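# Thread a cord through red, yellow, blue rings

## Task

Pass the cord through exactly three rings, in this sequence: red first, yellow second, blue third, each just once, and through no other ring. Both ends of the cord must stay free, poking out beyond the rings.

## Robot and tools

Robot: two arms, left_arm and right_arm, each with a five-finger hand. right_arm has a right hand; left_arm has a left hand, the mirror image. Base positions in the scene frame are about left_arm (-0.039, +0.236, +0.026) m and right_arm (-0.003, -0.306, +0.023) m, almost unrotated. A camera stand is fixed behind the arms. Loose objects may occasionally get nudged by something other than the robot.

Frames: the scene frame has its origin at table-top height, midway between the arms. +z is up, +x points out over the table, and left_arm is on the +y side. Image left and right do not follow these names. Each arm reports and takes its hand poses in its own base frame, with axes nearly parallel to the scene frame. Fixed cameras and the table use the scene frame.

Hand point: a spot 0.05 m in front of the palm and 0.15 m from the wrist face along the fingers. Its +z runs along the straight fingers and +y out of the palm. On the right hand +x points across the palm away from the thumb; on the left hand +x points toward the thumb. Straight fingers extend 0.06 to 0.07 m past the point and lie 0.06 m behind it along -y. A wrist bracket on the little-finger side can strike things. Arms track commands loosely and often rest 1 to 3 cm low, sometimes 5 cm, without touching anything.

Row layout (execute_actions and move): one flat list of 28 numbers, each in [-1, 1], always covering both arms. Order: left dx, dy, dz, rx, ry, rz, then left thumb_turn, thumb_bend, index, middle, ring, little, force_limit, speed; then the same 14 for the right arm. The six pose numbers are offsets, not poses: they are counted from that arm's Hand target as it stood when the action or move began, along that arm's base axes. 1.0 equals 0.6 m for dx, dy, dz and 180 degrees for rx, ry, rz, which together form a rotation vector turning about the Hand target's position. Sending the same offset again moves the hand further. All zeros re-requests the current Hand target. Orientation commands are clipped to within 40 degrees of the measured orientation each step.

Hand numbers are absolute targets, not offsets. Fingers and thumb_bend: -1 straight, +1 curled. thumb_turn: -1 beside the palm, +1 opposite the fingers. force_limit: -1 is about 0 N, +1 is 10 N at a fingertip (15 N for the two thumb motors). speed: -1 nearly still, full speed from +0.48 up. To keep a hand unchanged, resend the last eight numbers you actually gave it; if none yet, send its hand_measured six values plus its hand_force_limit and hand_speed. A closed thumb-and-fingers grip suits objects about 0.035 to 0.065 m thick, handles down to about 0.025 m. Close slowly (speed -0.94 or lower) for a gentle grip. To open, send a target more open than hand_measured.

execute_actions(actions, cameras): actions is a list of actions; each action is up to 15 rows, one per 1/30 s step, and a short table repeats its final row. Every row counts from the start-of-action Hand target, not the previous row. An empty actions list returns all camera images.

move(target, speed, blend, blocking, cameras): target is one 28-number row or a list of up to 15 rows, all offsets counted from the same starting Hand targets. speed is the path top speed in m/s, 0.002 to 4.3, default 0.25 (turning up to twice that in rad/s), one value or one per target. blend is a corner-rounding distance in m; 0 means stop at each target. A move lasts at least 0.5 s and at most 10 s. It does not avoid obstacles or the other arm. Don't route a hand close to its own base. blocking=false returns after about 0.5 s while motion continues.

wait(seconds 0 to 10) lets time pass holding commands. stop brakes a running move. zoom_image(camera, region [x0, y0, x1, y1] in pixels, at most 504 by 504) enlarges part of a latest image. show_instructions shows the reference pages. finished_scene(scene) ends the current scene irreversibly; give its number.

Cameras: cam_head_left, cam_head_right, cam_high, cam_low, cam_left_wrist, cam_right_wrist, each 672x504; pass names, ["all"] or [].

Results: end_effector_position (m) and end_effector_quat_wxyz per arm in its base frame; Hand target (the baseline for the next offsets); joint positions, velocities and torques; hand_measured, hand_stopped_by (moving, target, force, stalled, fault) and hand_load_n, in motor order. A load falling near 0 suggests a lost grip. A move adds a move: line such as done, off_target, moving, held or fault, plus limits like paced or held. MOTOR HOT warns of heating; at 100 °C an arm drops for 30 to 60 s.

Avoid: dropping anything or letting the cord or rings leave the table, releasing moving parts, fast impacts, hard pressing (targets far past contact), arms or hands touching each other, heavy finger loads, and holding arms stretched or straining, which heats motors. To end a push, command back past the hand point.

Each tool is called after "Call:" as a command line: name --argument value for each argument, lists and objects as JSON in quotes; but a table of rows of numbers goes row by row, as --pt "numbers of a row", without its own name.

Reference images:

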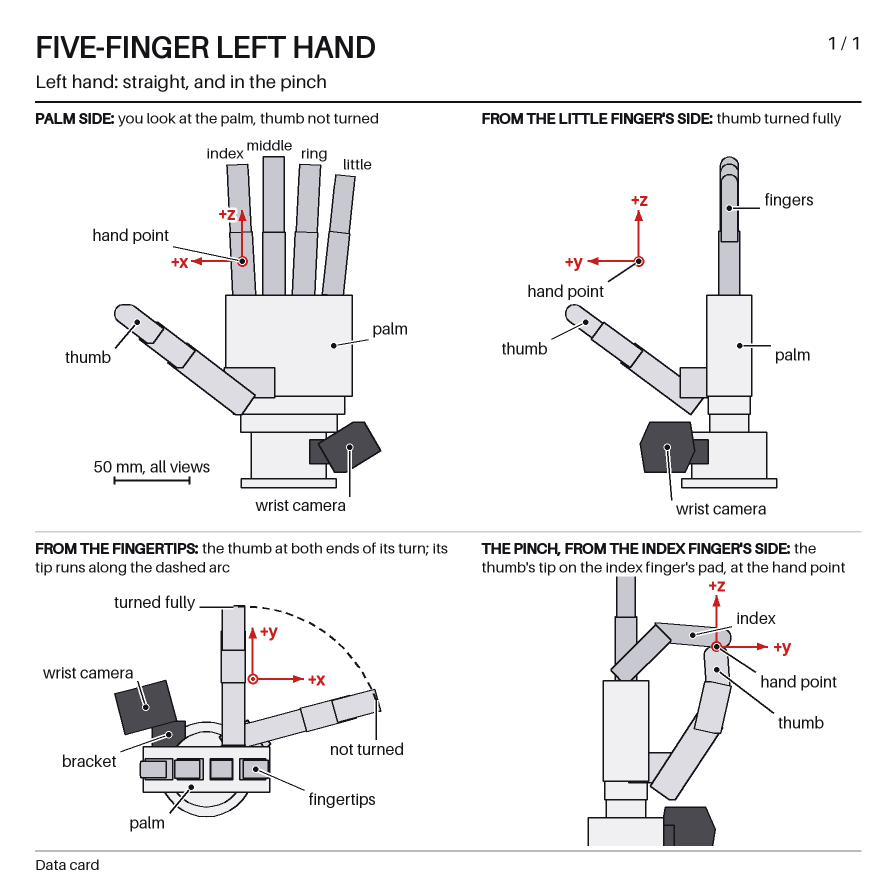

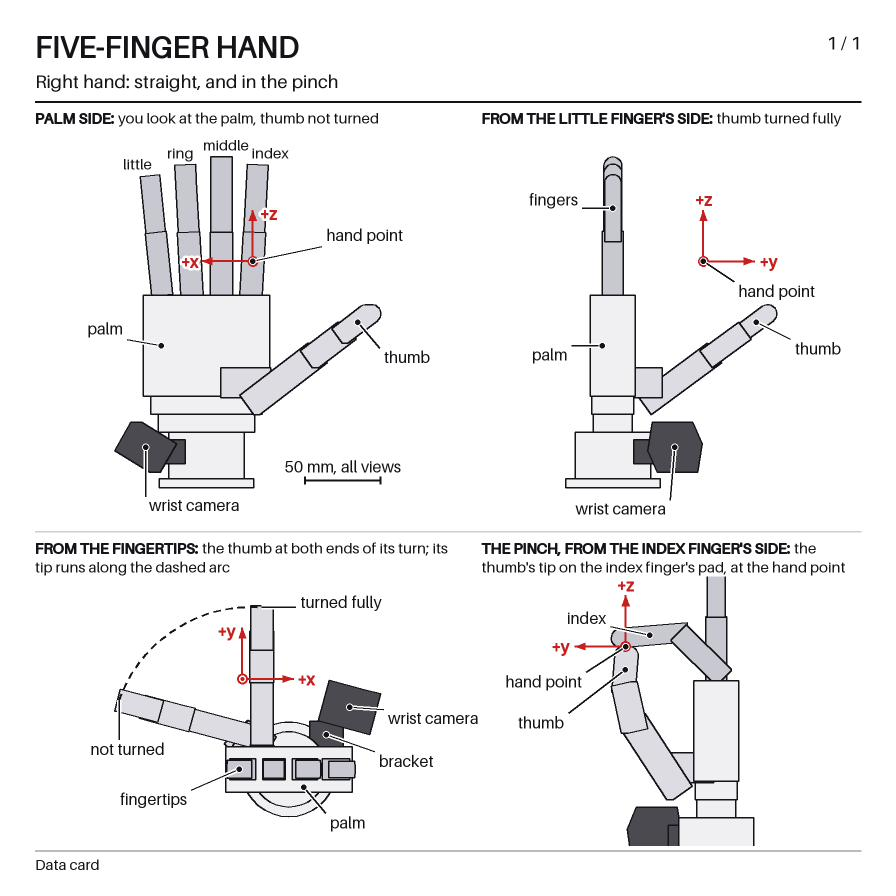

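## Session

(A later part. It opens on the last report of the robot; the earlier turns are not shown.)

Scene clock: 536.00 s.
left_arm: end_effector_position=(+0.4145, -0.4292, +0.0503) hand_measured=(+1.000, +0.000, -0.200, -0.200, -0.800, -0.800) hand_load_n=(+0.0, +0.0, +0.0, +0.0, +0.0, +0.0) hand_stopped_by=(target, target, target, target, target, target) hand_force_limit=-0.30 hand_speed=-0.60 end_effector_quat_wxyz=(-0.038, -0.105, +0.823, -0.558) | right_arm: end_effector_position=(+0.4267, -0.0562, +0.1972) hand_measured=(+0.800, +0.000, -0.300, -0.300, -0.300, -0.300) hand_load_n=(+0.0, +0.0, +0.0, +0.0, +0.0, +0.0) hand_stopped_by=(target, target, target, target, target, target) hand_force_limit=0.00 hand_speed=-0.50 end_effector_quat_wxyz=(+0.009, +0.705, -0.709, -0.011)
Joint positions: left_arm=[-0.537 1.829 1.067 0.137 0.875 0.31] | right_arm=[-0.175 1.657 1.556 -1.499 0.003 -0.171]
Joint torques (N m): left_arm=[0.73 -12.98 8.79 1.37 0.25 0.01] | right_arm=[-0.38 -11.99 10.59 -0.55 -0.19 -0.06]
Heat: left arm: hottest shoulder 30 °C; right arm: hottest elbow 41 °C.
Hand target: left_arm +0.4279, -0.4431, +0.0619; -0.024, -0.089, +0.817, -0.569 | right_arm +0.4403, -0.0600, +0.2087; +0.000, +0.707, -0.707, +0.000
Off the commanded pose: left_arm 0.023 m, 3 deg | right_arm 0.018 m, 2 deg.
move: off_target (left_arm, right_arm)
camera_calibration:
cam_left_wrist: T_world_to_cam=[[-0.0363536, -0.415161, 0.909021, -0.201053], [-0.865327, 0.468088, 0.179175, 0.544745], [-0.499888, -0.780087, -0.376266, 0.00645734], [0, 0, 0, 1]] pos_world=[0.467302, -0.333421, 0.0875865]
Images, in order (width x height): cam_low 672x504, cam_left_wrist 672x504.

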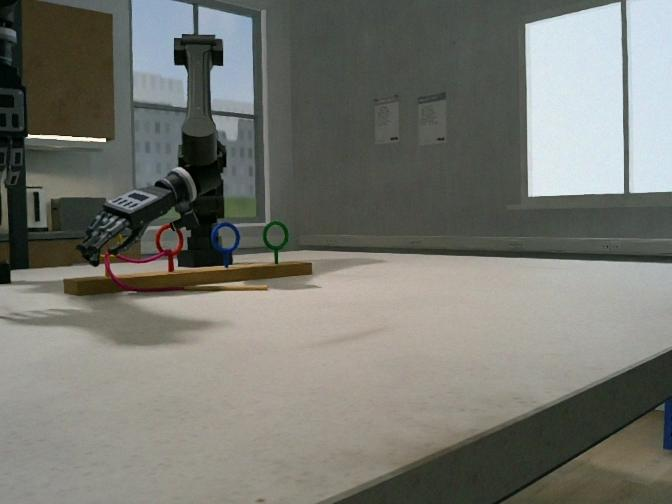

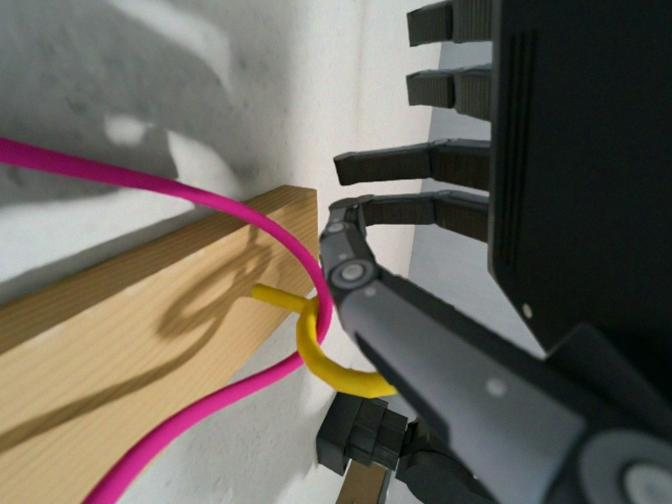

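Call:
move --target '[0.0065,0.0035,-0.05,0,0,0, 1,0,-0.2,-0.2,-0.8,-0.8,-0.3,-0.6, 0,0,0,0,0,0, 0.8,0,-0.3,-0.3,-0.3,-0.3,0.0,-0.5]' --speed 0.06 --cameras '["cam_low","cam_left_wrist"]'

Call:
zoom_image --camera "cam_low" --region '[60, 200, 160, 300]'

Scene clock: 543.63 s.
left_arm: end_effector_position=(+0.4187, -0.4317, +0.0243) hand_measured=(+1.000, +0.000, -0.200, -0.200, -0.800, -0.800) hand_load_n=(+0.0, +0.0, +0.0, +0.0, -0.5, +0.0) hand_stopped_by=(target, target, target, target, target, target) hand_force_limit=-0.30 hand_speed=-0.60 end_effector_quat_wxyz=(-0.037, -0.104, +0.822, -0.559) | right_arm: end_effector_position=(+0.4267, -0.0562, +0.1972) hand_measured=(+0.800, +0.000, -0.300, -0.300, -0.300, -0.300) hand_load_n=(+0.0, +0.0, +0.0, +0.0, +0.0, +0.0) hand_stopped_by=(target, target, target, target, target, target) hand_force_limit=0.00 hand_speed=-0.50 end_effector_quat_wxyz=(+0.009, +0.705, -0.709, -0.011)
Joint positions: left_arm=[-0.537 1.889 1.067 0.2 0.875 0.31] | right_arm=[-0.175 1.657 1.556 -1.499 0.003 -0.171]
Joint torques (N m): left_arm=[1.44 -13.33 7.92 1.4 0.45 0.09] | right_arm=[-0.79 -11.93 10.69 -0.38 -0.2 -0.1]
Heat: left arm: hottest shoulder 30 °C; right arm: hottest elbow 42 °C.
Hand target: left_arm +0.4318, -0.4410, +0.0320; -0.024, -0.089, +0.817, -0.569 | right_arm +0.4403, -0.0600, +0.2087; +0.000, +0.707, -0.707, +0.000
Off the commanded pose: left_arm 0.018 m, 3 deg | right_arm 0.018 m, 2 deg.
move: off_target (left_arm, right_arm)
camera_calibration:
cam_left_wrist: T_world_to_cam=[[-0.0390604, -0.413566, 0.909636, -0.176398], [-0.865854, 0.4684, 0.175778, 0.554662], [-0.498769, -0.780746, -0.376384, -0.0039288], [0, 0, 0, 1]] pos_world=[0.471407, -0.335824, 0.0614824]
Images, in order (width x height): cam_low 672x504, cam_left_wrist 672x504.

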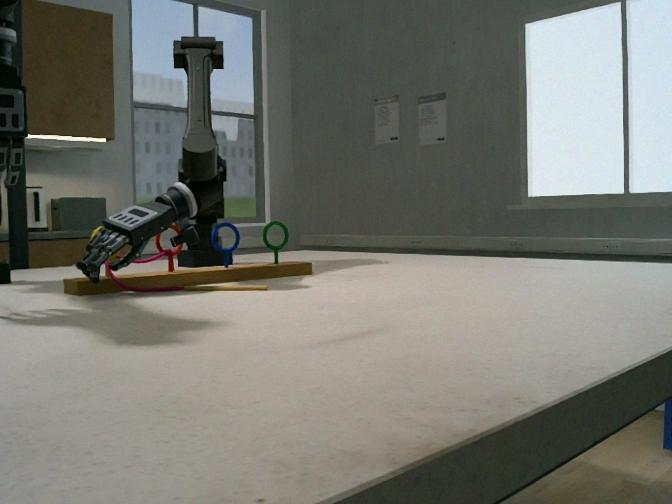

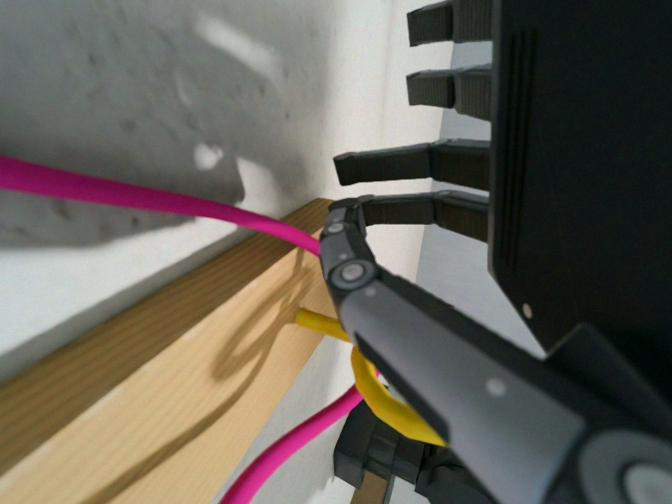

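Scaled by 5.040 from the camera's 672x504 image, which has a finer 960x720 frame.

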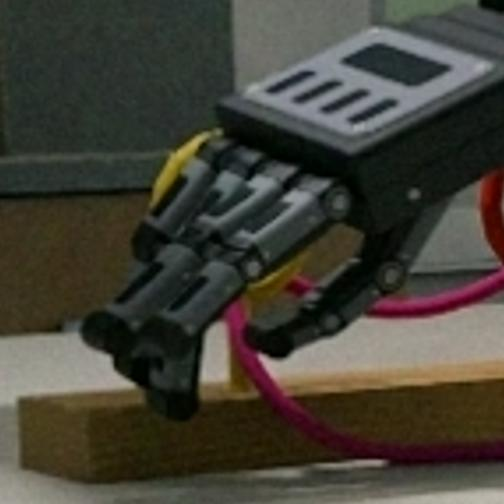

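Call:
move --target '[0.0,0.006,-0.0165,0,0,0, 1,0,-0.2,-0.2,-0.8,-0.8,-0.3,-0.6, 0,0,0,0,0,0, 0.8,0,-0.3,-0.3,-0.3,-0.3,0.0,-0.5]' --speed 0.06 --cameras '["cam_low","cam_left_wrist"]'

Call:
zoom_image --camera "cam_low" --region '[60, 200, 160, 300]'

Scene clock: 547.17 s.
left_arm: end_effector_position=(+0.4198, -0.4328, +0.0191) hand_measured=(+1.000, +0.000, -0.200, -0.200, -0.800, -0.800) hand_load_n=(+0.0, +0.0, +0.0, +0.0, +0.0, +0.0) hand_stopped_by=(target, target, target, target, target, target) hand_force_limit=-0.30 hand_speed=-0.60 end_effector_quat_wxyz=(-0.036, -0.100, +0.821, -0.561) | right_arm: end_effector_position=(+0.4267, -0.0562, +0.1972) hand_measured=(+0.800, +0.000, -0.300, -0.300, -0.300, -0.300) hand_load_n=(+0.0, +0.0, +0.0, +0.0, +0.0, +0.0) hand_stopped_by=(target, target, target, target, target, target) hand_force_limit=0.00 hand_speed=-0.50 end_effector_quat_wxyz=(+0.009, +0.705, -0.709, -0.011)
Joint positions: left_arm=[-0.537 1.903 1.067 0.221 0.879 0.312] | right_arm=[-0.175 1.657 1.556 -1.499 0.003 -0.171]
Joint torques (N m): left_arm=[1.85 -13.27 7.21 1.29 0.48 0.12] | right_arm=[-0.62 -11.99 10.69 -0.42 -0.15 -0.05]
Heat: left arm: hottest shoulder 30 °C; right arm: hottest elbow 42 °C.
Hand target: left_arm +0.4318, -0.4374, +0.0221; -0.024, -0.089, +0.817, -0.569 | right_arm +0.4403, -0.0600, +0.2087; +0.000, +0.707, -0.707, +0.000
Off the commanded pose: left_arm 0.013 m, 2 deg | right_arm 0.018 m, 2 deg.
move: off_target (left_arm, right_arm)
camera_calibration:
cam_left_wrist: T_world_to_cam=[[-0.0465331, -0.408576, 0.911537, -0.166872], [-0.865143, 0.472659, 0.167694, 0.558716], [-0.499362, -0.780807, -0.375471, -0.00597615], [0, 0, 0, 1]] pos_world=[0.47262, -0.336929, 0.0561729]
Images, in order (width x height): cam_low 672x504, cam_left_wrist 672x504.

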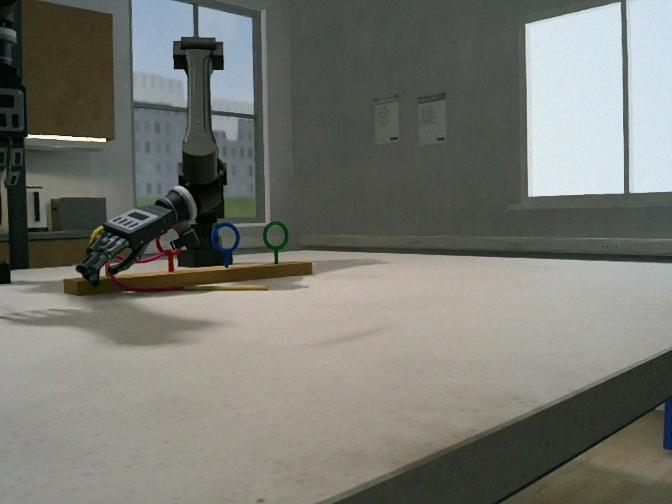

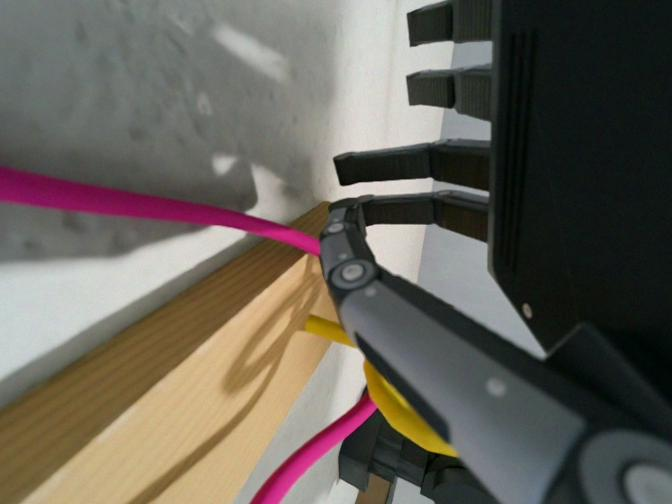

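Scaled by 5.040 from the camera's 672x504 image, which has a finer 960x720 frame.

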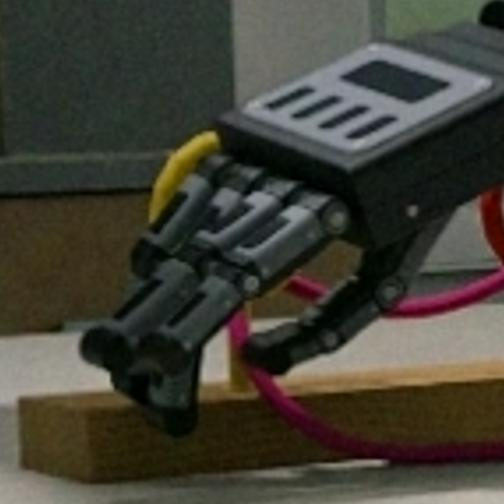

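Call:
move --target '[0.003,0.003,-0.0165,0,0,0, 1,0,-0.2,-0.2,-0.8,-0.8,-0.3,-0.6, 0,0,0,0,0,0, 0.8,0,-0.3,-0.3,-0.3,-0.3,0.0,-0.5]' --speed 0.06 --cameras '["cam_low","cam_left_wrist"]'

Call:
zoom_image --camera "cam_low" --region '[60, 200, 160, 300]'

Scene clock: 549.43 s.
left_arm: end_effector_position=(+0.4204, -0.4338, +0.0148) hand_measured=(+1.000, +0.000, -0.200, -0.200, -0.800, -0.800) hand_load_n=(+0.0, +0.0, +0.0, +0.0, +0.0, +0.0) hand_stopped_by=(target, target, target, target, target, target) hand_force_limit=-0.30 hand_speed=-0.60 end_effector_quat_wxyz=(-0.035, -0.096, +0.819, -0.564) | right_arm: end_effector_position=(+0.4267, -0.0562, +0.1972) hand_measured=(+0.800, +0.000, -0.300, -0.300, -0.300, -0.300) hand_load_n=(+0.0, +0.0, +0.0, +0.0, +0.0, +0.0) hand_stopped_by=(target, target, target, target, target, target) hand_force_limit=0.00 hand_speed=-0.50 end_effector_quat_wxyz=(+0.009, +0.705, -0.709, -0.011)
Joint positions: left_arm=[-0.537 1.916 1.067 0.241 0.886 0.314] | right_arm=[-0.175 1.657 1.556 -1.499 0.003 -0.171]
Joint torques (N m): left_arm=[2.2 -12.63 7.09 1.32 0.35 0.13] | right_arm=[-0.44 -12.4 10.8 -0.51 -0.17 -0.06]
Heat: left arm: hottest shoulder 30 °C; right arm: hottest elbow 43 °C.
Hand target: left_arm +0.4336, -0.4356, +0.0122; -0.024, -0.089, +0.817, -0.569 | right_arm +0.4403, -0.0600, +0.2087; +0.000, +0.707, -0.707, +0.000
Off the commanded pose: left_arm 0.014 m, 2 deg | right_arm 0.018 m, 2 deg.
move: off_target (left_arm, right_arm)
camera_calibration:
cam_left_wrist: T_world_to_cam=[[-0.055194, -0.401345, 0.914262, -0.156577], [-0.863038, 0.479644, 0.158454, 0.562746], [-0.502115, -0.780297, -0.37285, -0.00676085], [0, 0, 0, 1]] pos_world=[0.473634, -0.338034, 0.0514624]
Images, in order (width x height): cam_low 672x504, cam_left_wrist 672x504.

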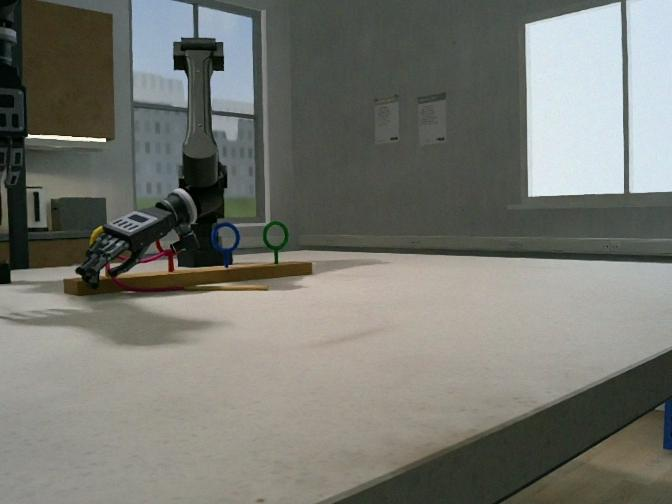

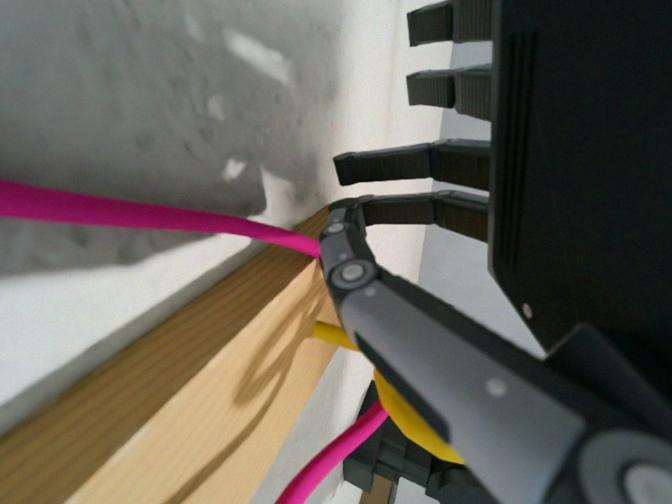

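Scaled by 5.040 from the camera's 672x504 image, which has a finer 960x720 frame.

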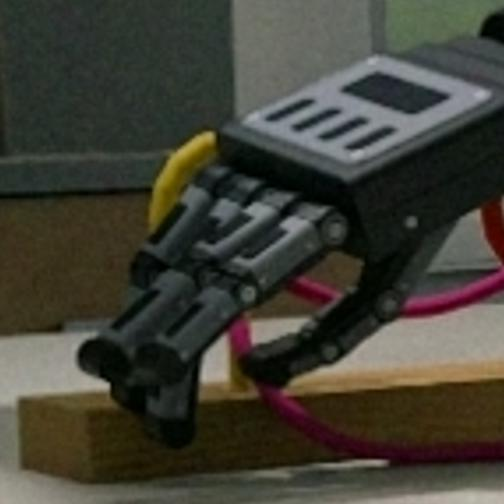

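Call:
move --target '[0.0,0.0,0,0,0,0, 1,0,0.35,0.3,-0.8,-0.8,0.0,-0.8, 0,0,0,0,0,0, 0.8,0,-0.3,-0.3,-0.3,-0.3,0.0,-0.5]' --speed 0.06 --cameras '["cam_low","cam_left_wrist"]'

Call:
zoom_image --camera "cam_low" --region '[60, 200, 160, 300]'

Scene clock: 555.43 s.
left_arm: end_effector_position=(+0.4218, -0.4347, +0.0155) hand_measured=(+1.000, +0.000, +0.256, +0.240, -0.800, -0.800) hand_load_n=(-3.5, +1.5, +5.0, +9.0, +0.0, +0.0) hand_stopped_by=(target, target, force, force, target, target) hand_force_limit=0.00 hand_speed=-0.80 end_effector_quat_wxyz=(-0.033, -0.093, +0.818, -0.567) | right_arm: end_effector_position=(+0.4267, -0.0562, +0.1972) hand_measured=(+0.800, +0.000, -0.300, -0.300, -0.300, -0.300) hand_load_n=(+0.0, +0.0, +0.5, +0.0, +0.0, +0.0) hand_stopped_by=(target, target, target, target, target, target) hand_force_limit=0.00 hand_speed=-0.50 end_effector_quat_wxyz=(+0.009, +0.705, -0.709, -0.011)
Joint positions: left_arm=[-0.537 1.917 1.068 0.251 0.887 0.314] | right_arm=[-0.175 1.657 1.556 -1.499 0.003 -0.171]
Joint torques (N m): left_arm=[2.2 -12.75 7.05 0.98 0.31 0.13] | right_arm=[-0.56 -11.93 10.78 -0.49 -0.17 -0.08]
Heat: left arm: hottest shoulder 29 °C; right arm: hottest elbow 43 °C.
Hand target: left_arm +0.4337, -0.4356, +0.0122; -0.024, -0.089, +0.817, -0.569 | right_arm +0.4403, -0.0600, +0.2087; +0.000, +0.707, -0.707, +0.000
Off the commanded pose: left_arm 0.012 m, 1 deg | right_arm 0.018 m, 2 deg.
move: off_target (left_arm, right_arm)
camera_calibration:
cam_left_wrist: T_world_to_cam=[[-0.0623924, -0.396662, 0.915842, -0.15245], [-0.863903, 0.480971, 0.14946, 0.565416], [-0.499778, -0.781874, -0.372686, -0.00821464], [0, 0, 0, 1]] pos_world=[0.474848, -0.338843, 0.052052]
Images, in order (width x height): cam_low 672x504, cam_left_wrist 672x504.

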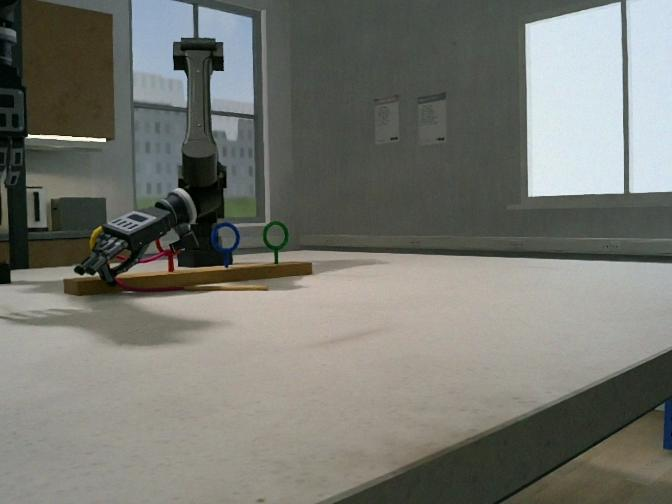

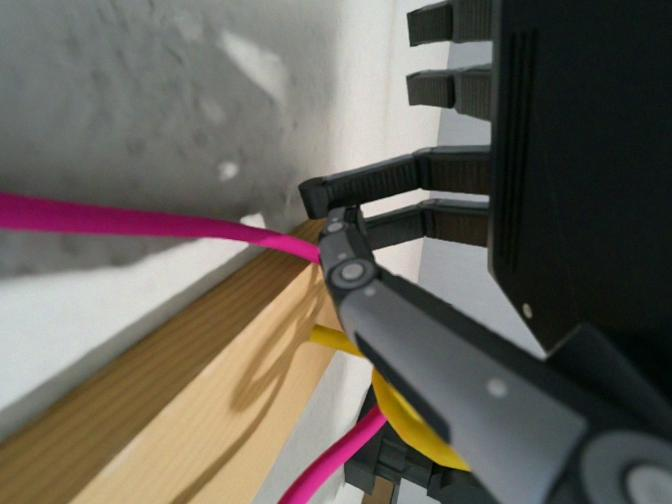

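Scaled by 5.040 from the camera's 672x504 image, which has a finer 960x720 frame.

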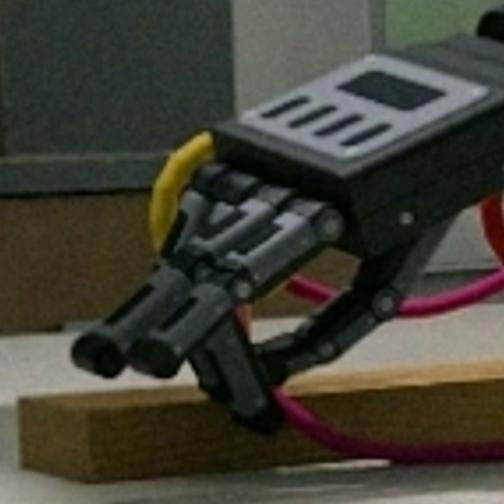

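Call:
move --target '[0.0,0.0,0.08,0,0,0, 1,0,0.35,0.3,-0.8,-0.8,0.0,-0.8, 0,0,0,0,0,0, 0.8,0,-0.3,-0.3,-0.3,-0.3,0.0,-0.5]' --speed 0.06 --cameras '["cam_low","cam_left_wrist"]'

Call:
zoom_image --camera "cam_low" --region '[60, 200, 160, 300]'

Scene clock: 559.97 s.
left_arm: end_effector_position=(+0.4140, -0.4298, +0.0340) hand_measured=(+1.000, +0.000, +0.256, +0.240, -0.800, -0.800) hand_load_n=(-3.5, +1.5, +5.0, +9.0, -0.5, +0.0) hand_stopped_by=(target, target, force, force, target, target) hand_force_limit=0.00 hand_speed=-0.80 end_effector_quat_wxyz=(-0.047, -0.105, +0.824, -0.555) | right_arm: end_effector_position=(+0.4267, -0.0562, +0.1972) hand_measured=(+0.800, +0.000, -0.300, -0.300, -0.300, -0.300) hand_load_n=(+0.0, +0.0, +0.0, +0.0, +0.0, +0.0) hand_stopped_by=(target, target, target, target, target, target) hand_force_limit=0.00 hand_speed=-0.50 end_effector_quat_wxyz=(+0.009, +0.705, -0.709, -0.011)
Joint positions: left_arm=[-0.537 1.866 1.072 0.15 0.887 0.316] | right_arm=[-0.175 1.657 1.556 -1.499 0.003 -0.171]
Joint torques (N m): left_arm=[2.2 -15.97 8.5 0.43 0.32 0.11] | right_arm=[-0.44 -11.99 10.67 -0.35 -0.19 -0.09]
Heat: left arm: hottest shoulder 30 °C; right arm: hottest elbow 43 °C.
Hand target: left_arm +0.4337, -0.4355, +0.0601; -0.024, -0.089, +0.817, -0.569 | right_arm +0.4403, -0.0600, +0.2087; +0.000, +0.707, -0.707, +0.000
Off the commanded pose: left_arm 0.033 m, 4 deg | right_arm 0.018 m, 2 deg.
move: off_target (left_arm, right_arm)
camera_calibration:
cam_left_wrist: T_world_to_cam=[[-0.0272126, -0.418212, 0.907942, -0.191427], [-0.85725, 0.476956, 0.194, 0.547441], [-0.514181, -0.773053, -0.371492, 0.00835689], [0, 0, 0, 1]] pos_world=[0.468381, -0.334702, 0.0707052]
Images, in order (width x height): cam_low 672x504, cam_left_wrist 672x504.

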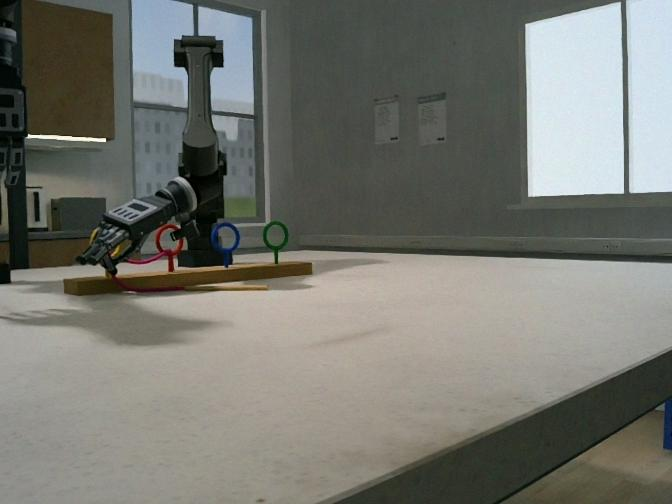

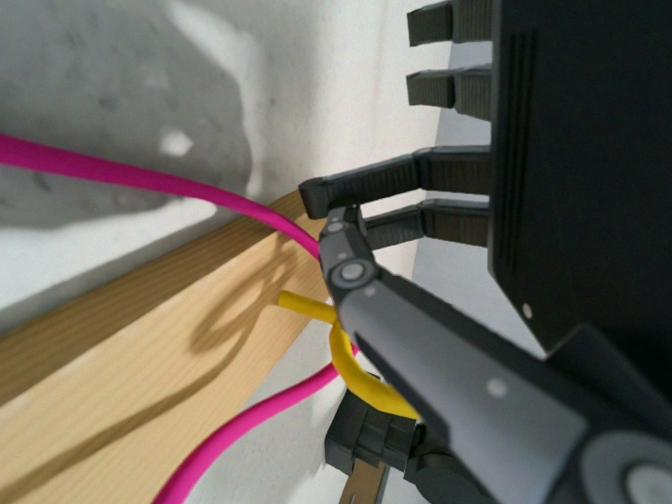

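Scaled by 5.040 from the camera's 672x504 image, which has a finer 960x720 frame.

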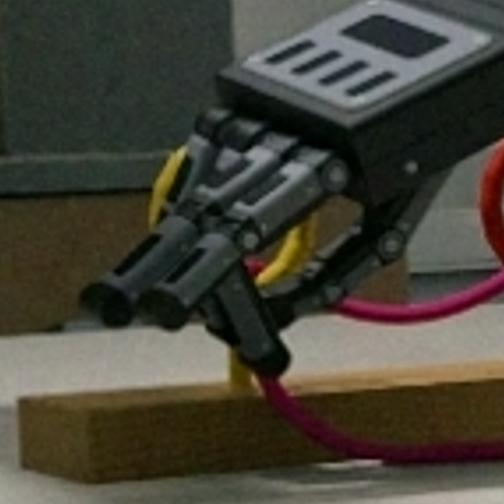

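Call:
move --target '[0.0,0.0,0.06,0,0,0, 1,0,0.35,0.3,-0.8,-0.8,0.0,-0.8, 0,0,0,0,0,0, 0.8,0,-0.3,-0.3,-0.3,-0.3,0.0,-0.5]' --speed 0.06 --cameras '["cam_low","cam_left_wrist"]'

Call:
zoom_image --camera "cam_low" --region '[60, 200, 160, 300]'

Scene clock: 562.57 s.
left_arm: end_effector_position=(+0.4149, -0.4303, +0.0687) hand_measured=(+1.000, +0.000, +0.256, +0.240, -0.800, -0.800) hand_load_n=(-3.5, +1.5, +5.0, +9.0, +0.0, +0.0) hand_stopped_by=(target, target, force, force, target, target) hand_force_limit=0.00 hand_speed=-0.80 end_effector_quat_wxyz=(-0.048, -0.105, +0.824, -0.555) | right_arm: end_effector_position=(+0.4267, -0.0562, +0.1972) hand_measured=(+0.800, +0.000, -0.300, -0.300, -0.300, -0.300) hand_load_n=(+0.0, +0.0, +0.5, +0.0, +0.0, +0.5) hand_stopped_by=(target, target, target, target, target, target) hand_force_limit=0.00 hand_speed=-0.50 end_effector_quat_wxyz=(+0.009, +0.705, -0.709, -0.011)
Joint positions: left_arm=[-0.537 1.804 1.098 0.061 0.887 0.316] | right_arm=[-0.175 1.657 1.556 -1.499 0.003 -0.171]
Joint torques (N m): left_arm=[2.26 -15.56 9.05 0.49 0.32 0.11] | right_arm=[-0.56 -11.63 10.67 -0.46 -0.19 -0.11]
Heat: left arm: hottest shoulder 30 °C; right arm: hottest elbow 44 °C.
Hand target: left_arm +0.4337, -0.4355, +0.0962; -0.024, -0.089, +0.817, -0.569 | right_arm +0.4403, -0.0600, +0.2087; +0.000, +0.707, -0.707, +0.000
Off the commanded pose: left_arm 0.034 m, 4 deg | right_arm 0.018 m, 2 deg.
move: off_target (left_arm, right_arm)
camera_calibration:
cam_left_wrist: T_world_to_cam=[[-0.0263541, -0.418756, 0.907716, -0.223809], [-0.857052, 0.47686, 0.195106, 0.541589], [-0.514556, -0.772818, -0.371463, 0.0215873], [0, 0, 0, 1]] pos_world=[0.46938, -0.335301, 0.105507]
Images, in order (width x height): cam_low 672x504, cam_left_wrist 672x504.

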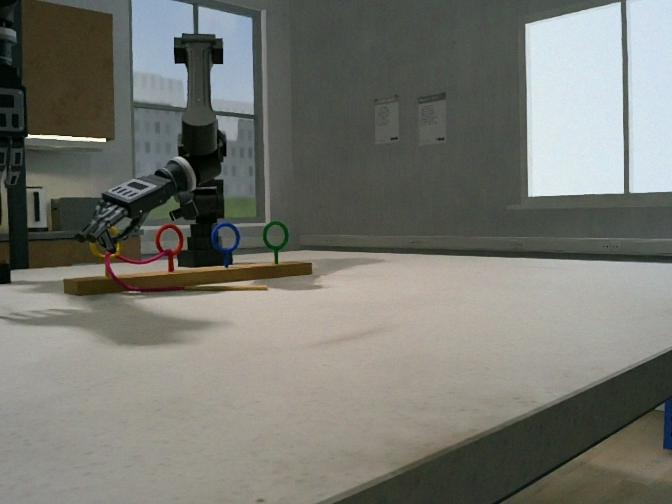

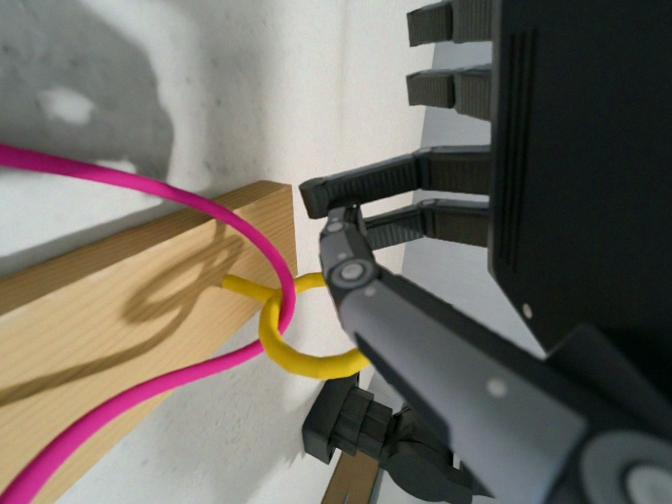

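Scaled by 5.040 from the camera's 672x504 image, which has a finer 960x720 frame.

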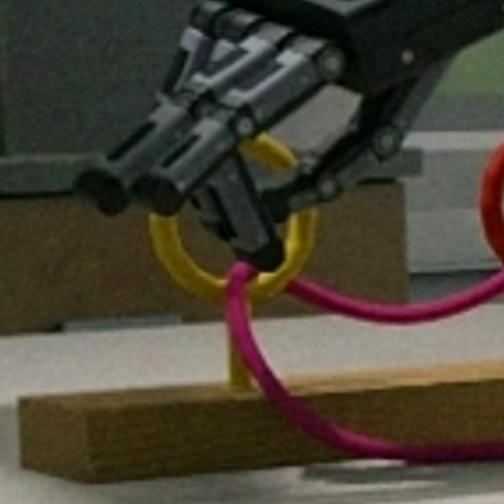

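Call:
move --target '[-0.010,0.042,-0.03,0,0,0, 1,0,-0.2,-0.2,-0.8,-0.8,0.0,-0.6, 0,0,0,0,0,0, 0.8,0,-0.3,-0.3,-0.3,-0.3,0.0,-0.5]' --speed 0.1 --cameras '["cam_low","cam_left_wrist"]'

Call:
zoom_image --camera "cam_low" --region '[60, 200, 160, 300]'

Scene clock: 576.50 s.
left_arm: end_effector_position=(+0.4197, -0.4104, +0.0610) hand_measured=(+1.000, +0.000, -0.200, -0.200, -0.800, -0.800) hand_load_n=(+0.0, +0.0, +0.0, +0.0, +0.0, +0.0) hand_stopped_by=(target, target, target, target, target, target) hand_force_limit=0.00 hand_speed=-0.60 end_effector_quat_wxyz=(-0.043, -0.104, +0.823, -0.557) | right_arm: end_effector_position=(+0.4267, -0.0562, +0.1972) hand_measured=(+0.800, +0.000, -0.300, -0.300, -0.300, -0.300) hand_load_n=(+0.0, +0.0, +0.0, +0.0, +0.0, +0.0) hand_stopped_by=(target, target, target, target, target, target) hand_force_limit=0.00 hand_speed=-0.50 end_effector_quat_wxyz=(+0.009, +0.705, -0.709, -0.011)
Joint positions: left_arm=[-0.5 1.802 1.072 0.068 0.912 0.349] | right_arm=[-0.175 1.657 1.556 -1.499 0.003 -0.171]
Joint torques (N m): left_arm=[2.14 -15.68 6.19 1.36 0.52 0.11] | right_arm=[-0.73 -12.28 10.61 -0.35 -0.19 -0.09]
Heat: left arm: hottest elbow 31 °C; right arm: hottest elbow 44 °C.
Hand target: left_arm +0.4277, -0.4104, +0.0782; -0.024, -0.089, +0.817, -0.569 | right_arm +0.4403, -0.0600, +0.2087; +0.000, +0.707, -0.707, +0.000
Off the commanded pose: left_arm 0.019 m, 3 deg | right_arm 0.018 m, 2 deg.
move: off_target (left_arm, right_arm)
camera_calibration:
cam_left_wrist: T_world_to_cam=[[-0.0318687, -0.415936, 0.908835, -0.204906], [-0.86093, 0.473331, 0.186435, 0.538497], [-0.507725, -0.776502, -0.373176, 0.0323284], [0, 0, 0, 1]] pos_world=[0.473491, -0.315012, 0.0978957]
Images, in order (width x height): cam_low 672x504, cam_left_wrist 672x504.

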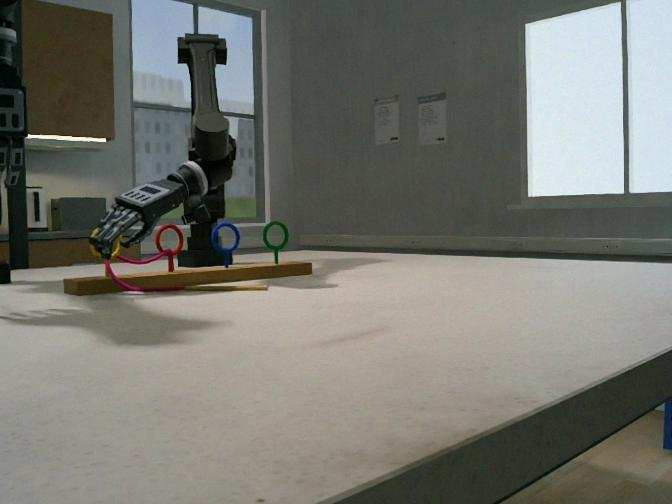

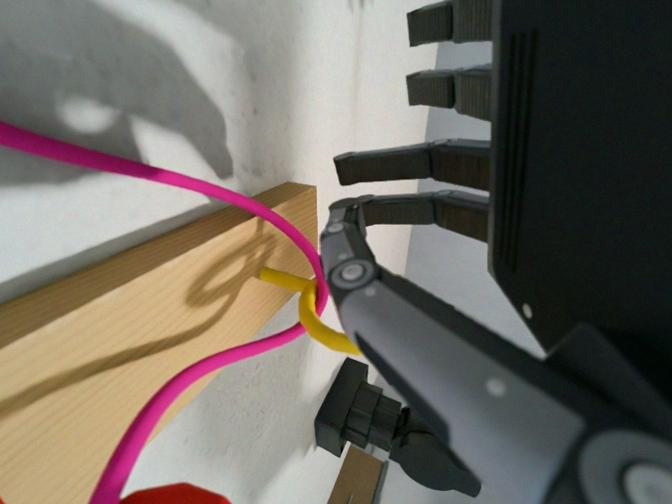

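Scaled by 5.040 from the camera's 672x504 image, which has a finer 960x720 frame.

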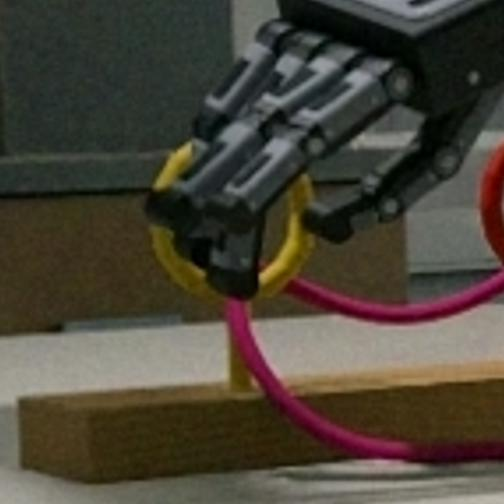

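Call:
move --target '[-0.002,0.0,-0.09,0,0,0, 1,0,-0.2,-0.2,-0.8,-0.8,0.0,-0.6, 0,0,0,0,0,0, 0.8,0,-0.3,-0.3,-0.3,-0.3,0.0,-0.5]' --speed 0.08 --cameras '["cam_low","cam_left_wrist"]'

Call:
zoom_image --camera "cam_low" --region '[60, 200, 160, 300]'

Scene clock: 580.63 s.
left_arm: end_effector_position=(+0.4203, -0.4106, +0.0250) hand_measured=(+1.000, +0.000, -0.200, -0.200, -0.800, -0.800) hand_load_n=(+0.0, +0.0, -0.5, +0.0, +0.0, +0.0) hand_stopped_by=(target, target, target, target, target, target) hand_force_limit=0.00 hand_speed=-0.60 end_effector_quat_wxyz=(-0.032, -0.095, +0.819, -0.565) | right_arm: end_effector_position=(+0.4267, -0.0562, +0.1972) hand_measured=(+0.800, +0.000, -0.300, -0.300, -0.300, -0.300) hand_load_n=(+0.0, +0.0, +0.0, +0.0, +0.0, +0.0) hand_stopped_by=(target, target, target, target, target, target) hand_force_limit=0.00 hand_speed=-0.50 end_effector_quat_wxyz=(+0.009, +0.705, -0.709, -0.011)
Joint positions: left_arm=[-0.5 1.87 1.034 0.206 0.912 0.351] | right_arm=[-0.175 1.657 1.556 -1.499 0.003 -0.171]
Joint torques (N m): left_arm=[1.96 -13.16 5.83 1.42 0.48 0.09] | right_arm=[-0.67 -12.57 10.74 -0.43 -0.18 -0.09]
Heat: left arm: hottest elbow 31 °C; right arm: hottest elbow 44 °C.
Hand target: left_arm +0.4264, -0.4103, +0.0241; -0.024, -0.089, +0.817, -0.569 | right_arm +0.4403, -0.0600, +0.2087; +0.000, +0.707, -0.707, +0.000
Off the commanded pose: left_arm 0.006 m, 1 deg | right_arm 0.018 m, 2 deg.
move: off_target (right_arm)
camera_calibration:
cam_left_wrist: T_world_to_cam=[[-0.0600246, -0.401743, 0.913783, -0.15472], [-0.865756, 0.476612, 0.152672, 0.54994], [-0.496855, -0.781949, -0.376419, 0.0123128], [0, 0, 0, 1]] pos_world=[0.472945, -0.314638, 0.0620552]
Images, in order (width x height): cam_low 672x504, cam_left_wrist 672x504.

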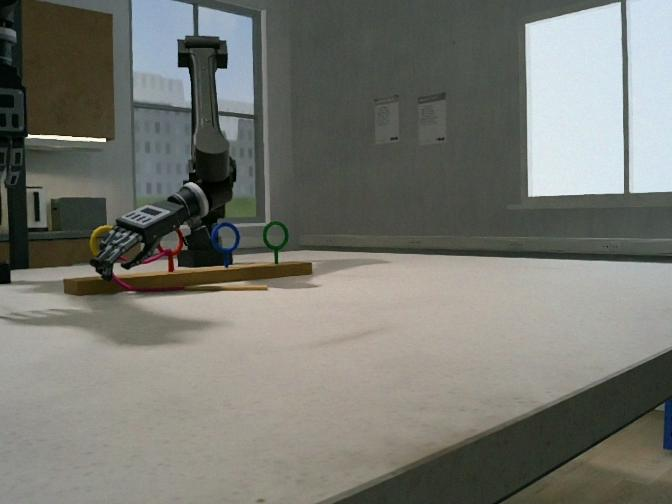

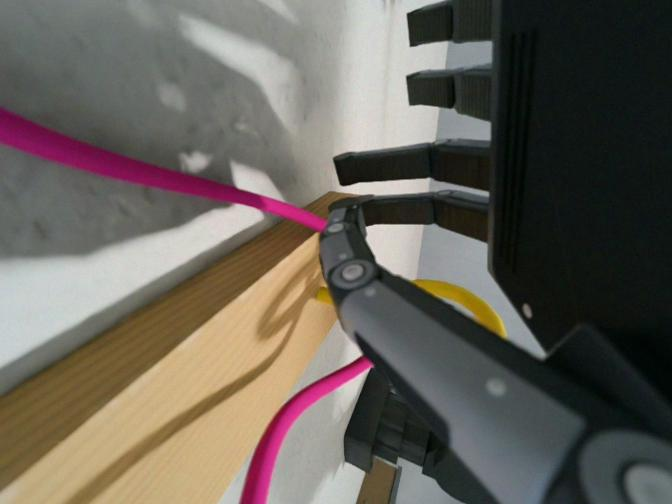

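Scaled by 5.040 from the camera's 672x504 image, which has a finer 960x720 frame.

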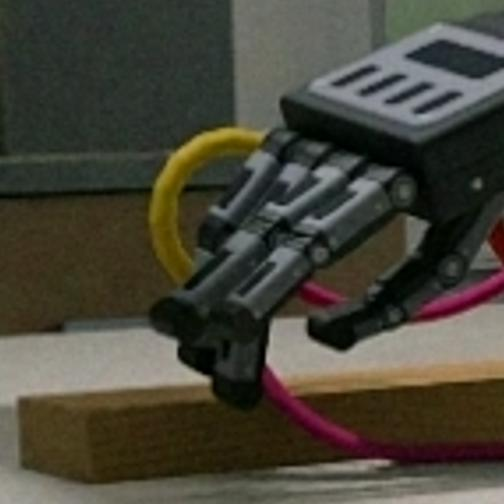

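Call:
move --target '[0.0,0.0,-0.018,0,0,0, 1,0,-0.2,-0.2,-0.8,-0.8,0.0,-0.6, 0,0,0,0,0,0, 0.8,0,-0.3,-0.3,-0.3,-0.3,0.0,-0.5]' --speed 0.06

Call:
move --target '[0.0,0.0,0,0,0,0, 1,0,0.35,0.3,-0.8,-0.8,0.0,-0.8, 0,0,0,0,0,0, 0.8,0,-0.3,-0.3,-0.3,-0.3,0.0,-0.5]' --speed 0.06 --cameras '["cam_low","cam_left_wrist"]'

Call:
zoom_image --camera "cam_low" --region '[60, 200, 160, 300]'

Scene clock: 583.60 s.
left_arm: end_effector_position=(+0.4223, -0.4117, +0.0182) hand_measured=(+1.000, +0.000, -0.200, -0.200, -0.800, -0.800) hand_load_n=(+0.0, +0.0, -0.5, +0.0, +0.0, +0.0) hand_stopped_by=(target, target, target, target, target, target) hand_force_limit=0.00 hand_speed=-0.60 end_effector_quat_wxyz=(-0.029, -0.093, +0.818, -0.567) | right_arm: end_effector_position=(+0.4267, -0.0562, +0.1972) hand_measured=(+0.800, +0.000, -0.300, -0.300, -0.300, -0.300) hand_load_n=(+0.0, +0.0, +0.0, -0.5, +0.0, +0.0) hand_stopped_by=(target, target, target, target, target, target) hand_force_limit=0.00 hand_speed=-0.50 end_effector_quat_wxyz=(+0.009, +0.705, -0.709, -0.011)
Joint positions: left_arm=[-0.5 1.887 1.034 0.232 0.912 0.351] | right_arm=[-0.175 1.657 1.556 -1.499 0.003 -0.171]
Joint torques (N m): left_arm=[2.02 -12.92 5.45 1.36 0.48 0.09] | right_arm=[-0.67 -12.16 10.67 -0.39 -0.18 -0.07]
Heat: left arm: hottest elbow 31 °C; right arm: hottest elbow 44 °C.
Hand target: left_arm +0.4264, -0.4103, +0.0133; -0.024, -0.089, +0.817, -0.569 | right_arm +0.4403, -0.0600, +0.2087; +0.000, +0.707, -0.707, +0.000
Off the commanded pose: left_arm 0.007 m, 1 deg | right_arm 0.018 m, 2 deg.
move: off_target (right_arm)

Scene clock: 584.70 s.
left_arm: end_effector_position=(+0.4225, -0.4118, +0.0183) hand_measured=(+1.000, +0.000, +0.258, +0.240, -0.800, -0.800) hand_load_n=(-3.5, +2.0, +5.5, +9.0, +0.0, +0.0) hand_stopped_by=(target, target, force, force, target, target) hand_force_limit=0.00 hand_speed=-0.80 end_effector_quat_wxyz=(-0.029, -0.093, +0.818, -0.567) | right_arm: end_effector_position=(+0.4267, -0.0562, +0.1972) hand_measured=(+0.800, +0.000, -0.300, -0.300, -0.300, -0.300) hand_load_n=(+0.0, +0.0, +0.0, +0.0, +0.0, +0.0) hand_stopped_by=(target, target, target, target, target, target) hand_force_limit=0.00 hand_speed=-0.50 end_effector_quat_wxyz=(+0.009, +0.705, -0.709, -0.011)
Joint positions: left_arm=[-0.5 1.887 1.034 0.233 0.912 0.351] | right_arm=[-0.175 1.657 1.556 -1.499 0.003 -0.171]
Joint torques (N m): left_arm=[2.02 -12.81 5.45 1.35 0.48 0.09] | right_arm=[-0.44 -12.1 10.69 -0.35 -0.19 -0.09]
Heat: left arm: hottest elbow 31 °C; right arm: hottest elbow 45 °C.
Hand target: left_arm +0.4264, -0.4103, +0.0133; -0.024, -0.089, +0.817, -0.569 | right_arm +0.4403, -0.0600, +0.2087; +0.000, +0.707, -0.707, +0.000
Off the commanded pose: left_arm 0.007 m, 1 deg | right_arm 0.018 m, 2 deg.
move: off_target (right_arm)
camera_calibration:
cam_left_wrist: T_world_to_cam=[[-0.0673875, -0.397703, 0.915036, -0.144216], [-0.866954, 0.477257, 0.143584, 0.554426], [-0.493812, -0.783618, -0.376951, 0.00792898], [0, 0, 0, 1]] pos_world=[0.474859, -0.315746, 0.0553448]
Images, in order (width x height): cam_low 672x504, cam_left_wrist 672x504.

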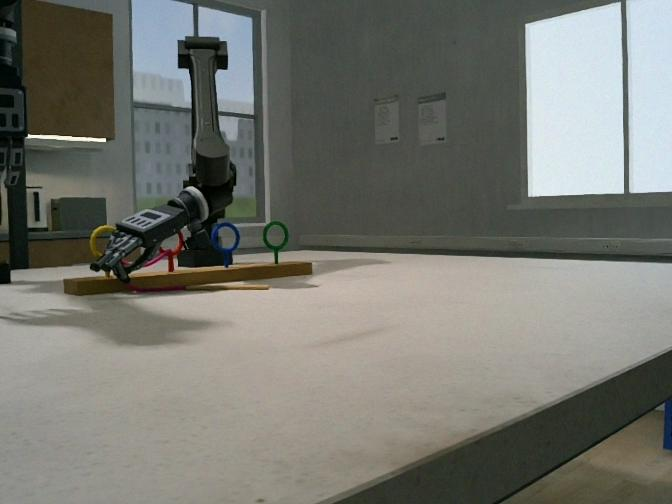

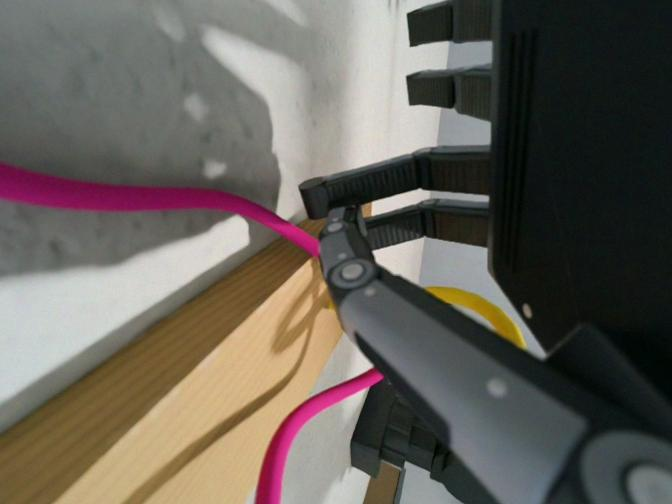

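Scaled by 5.040 from the camera's 672x504 image, which has a finer 960x720 frame.

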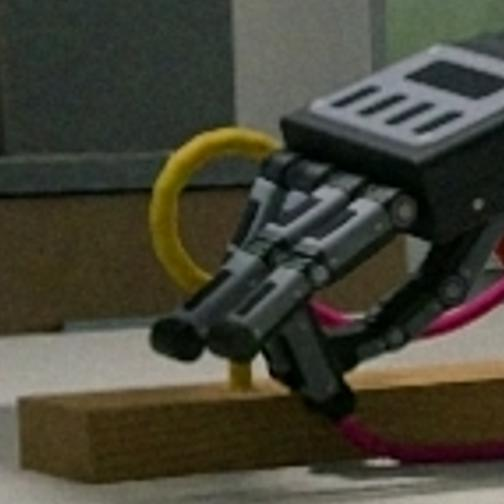

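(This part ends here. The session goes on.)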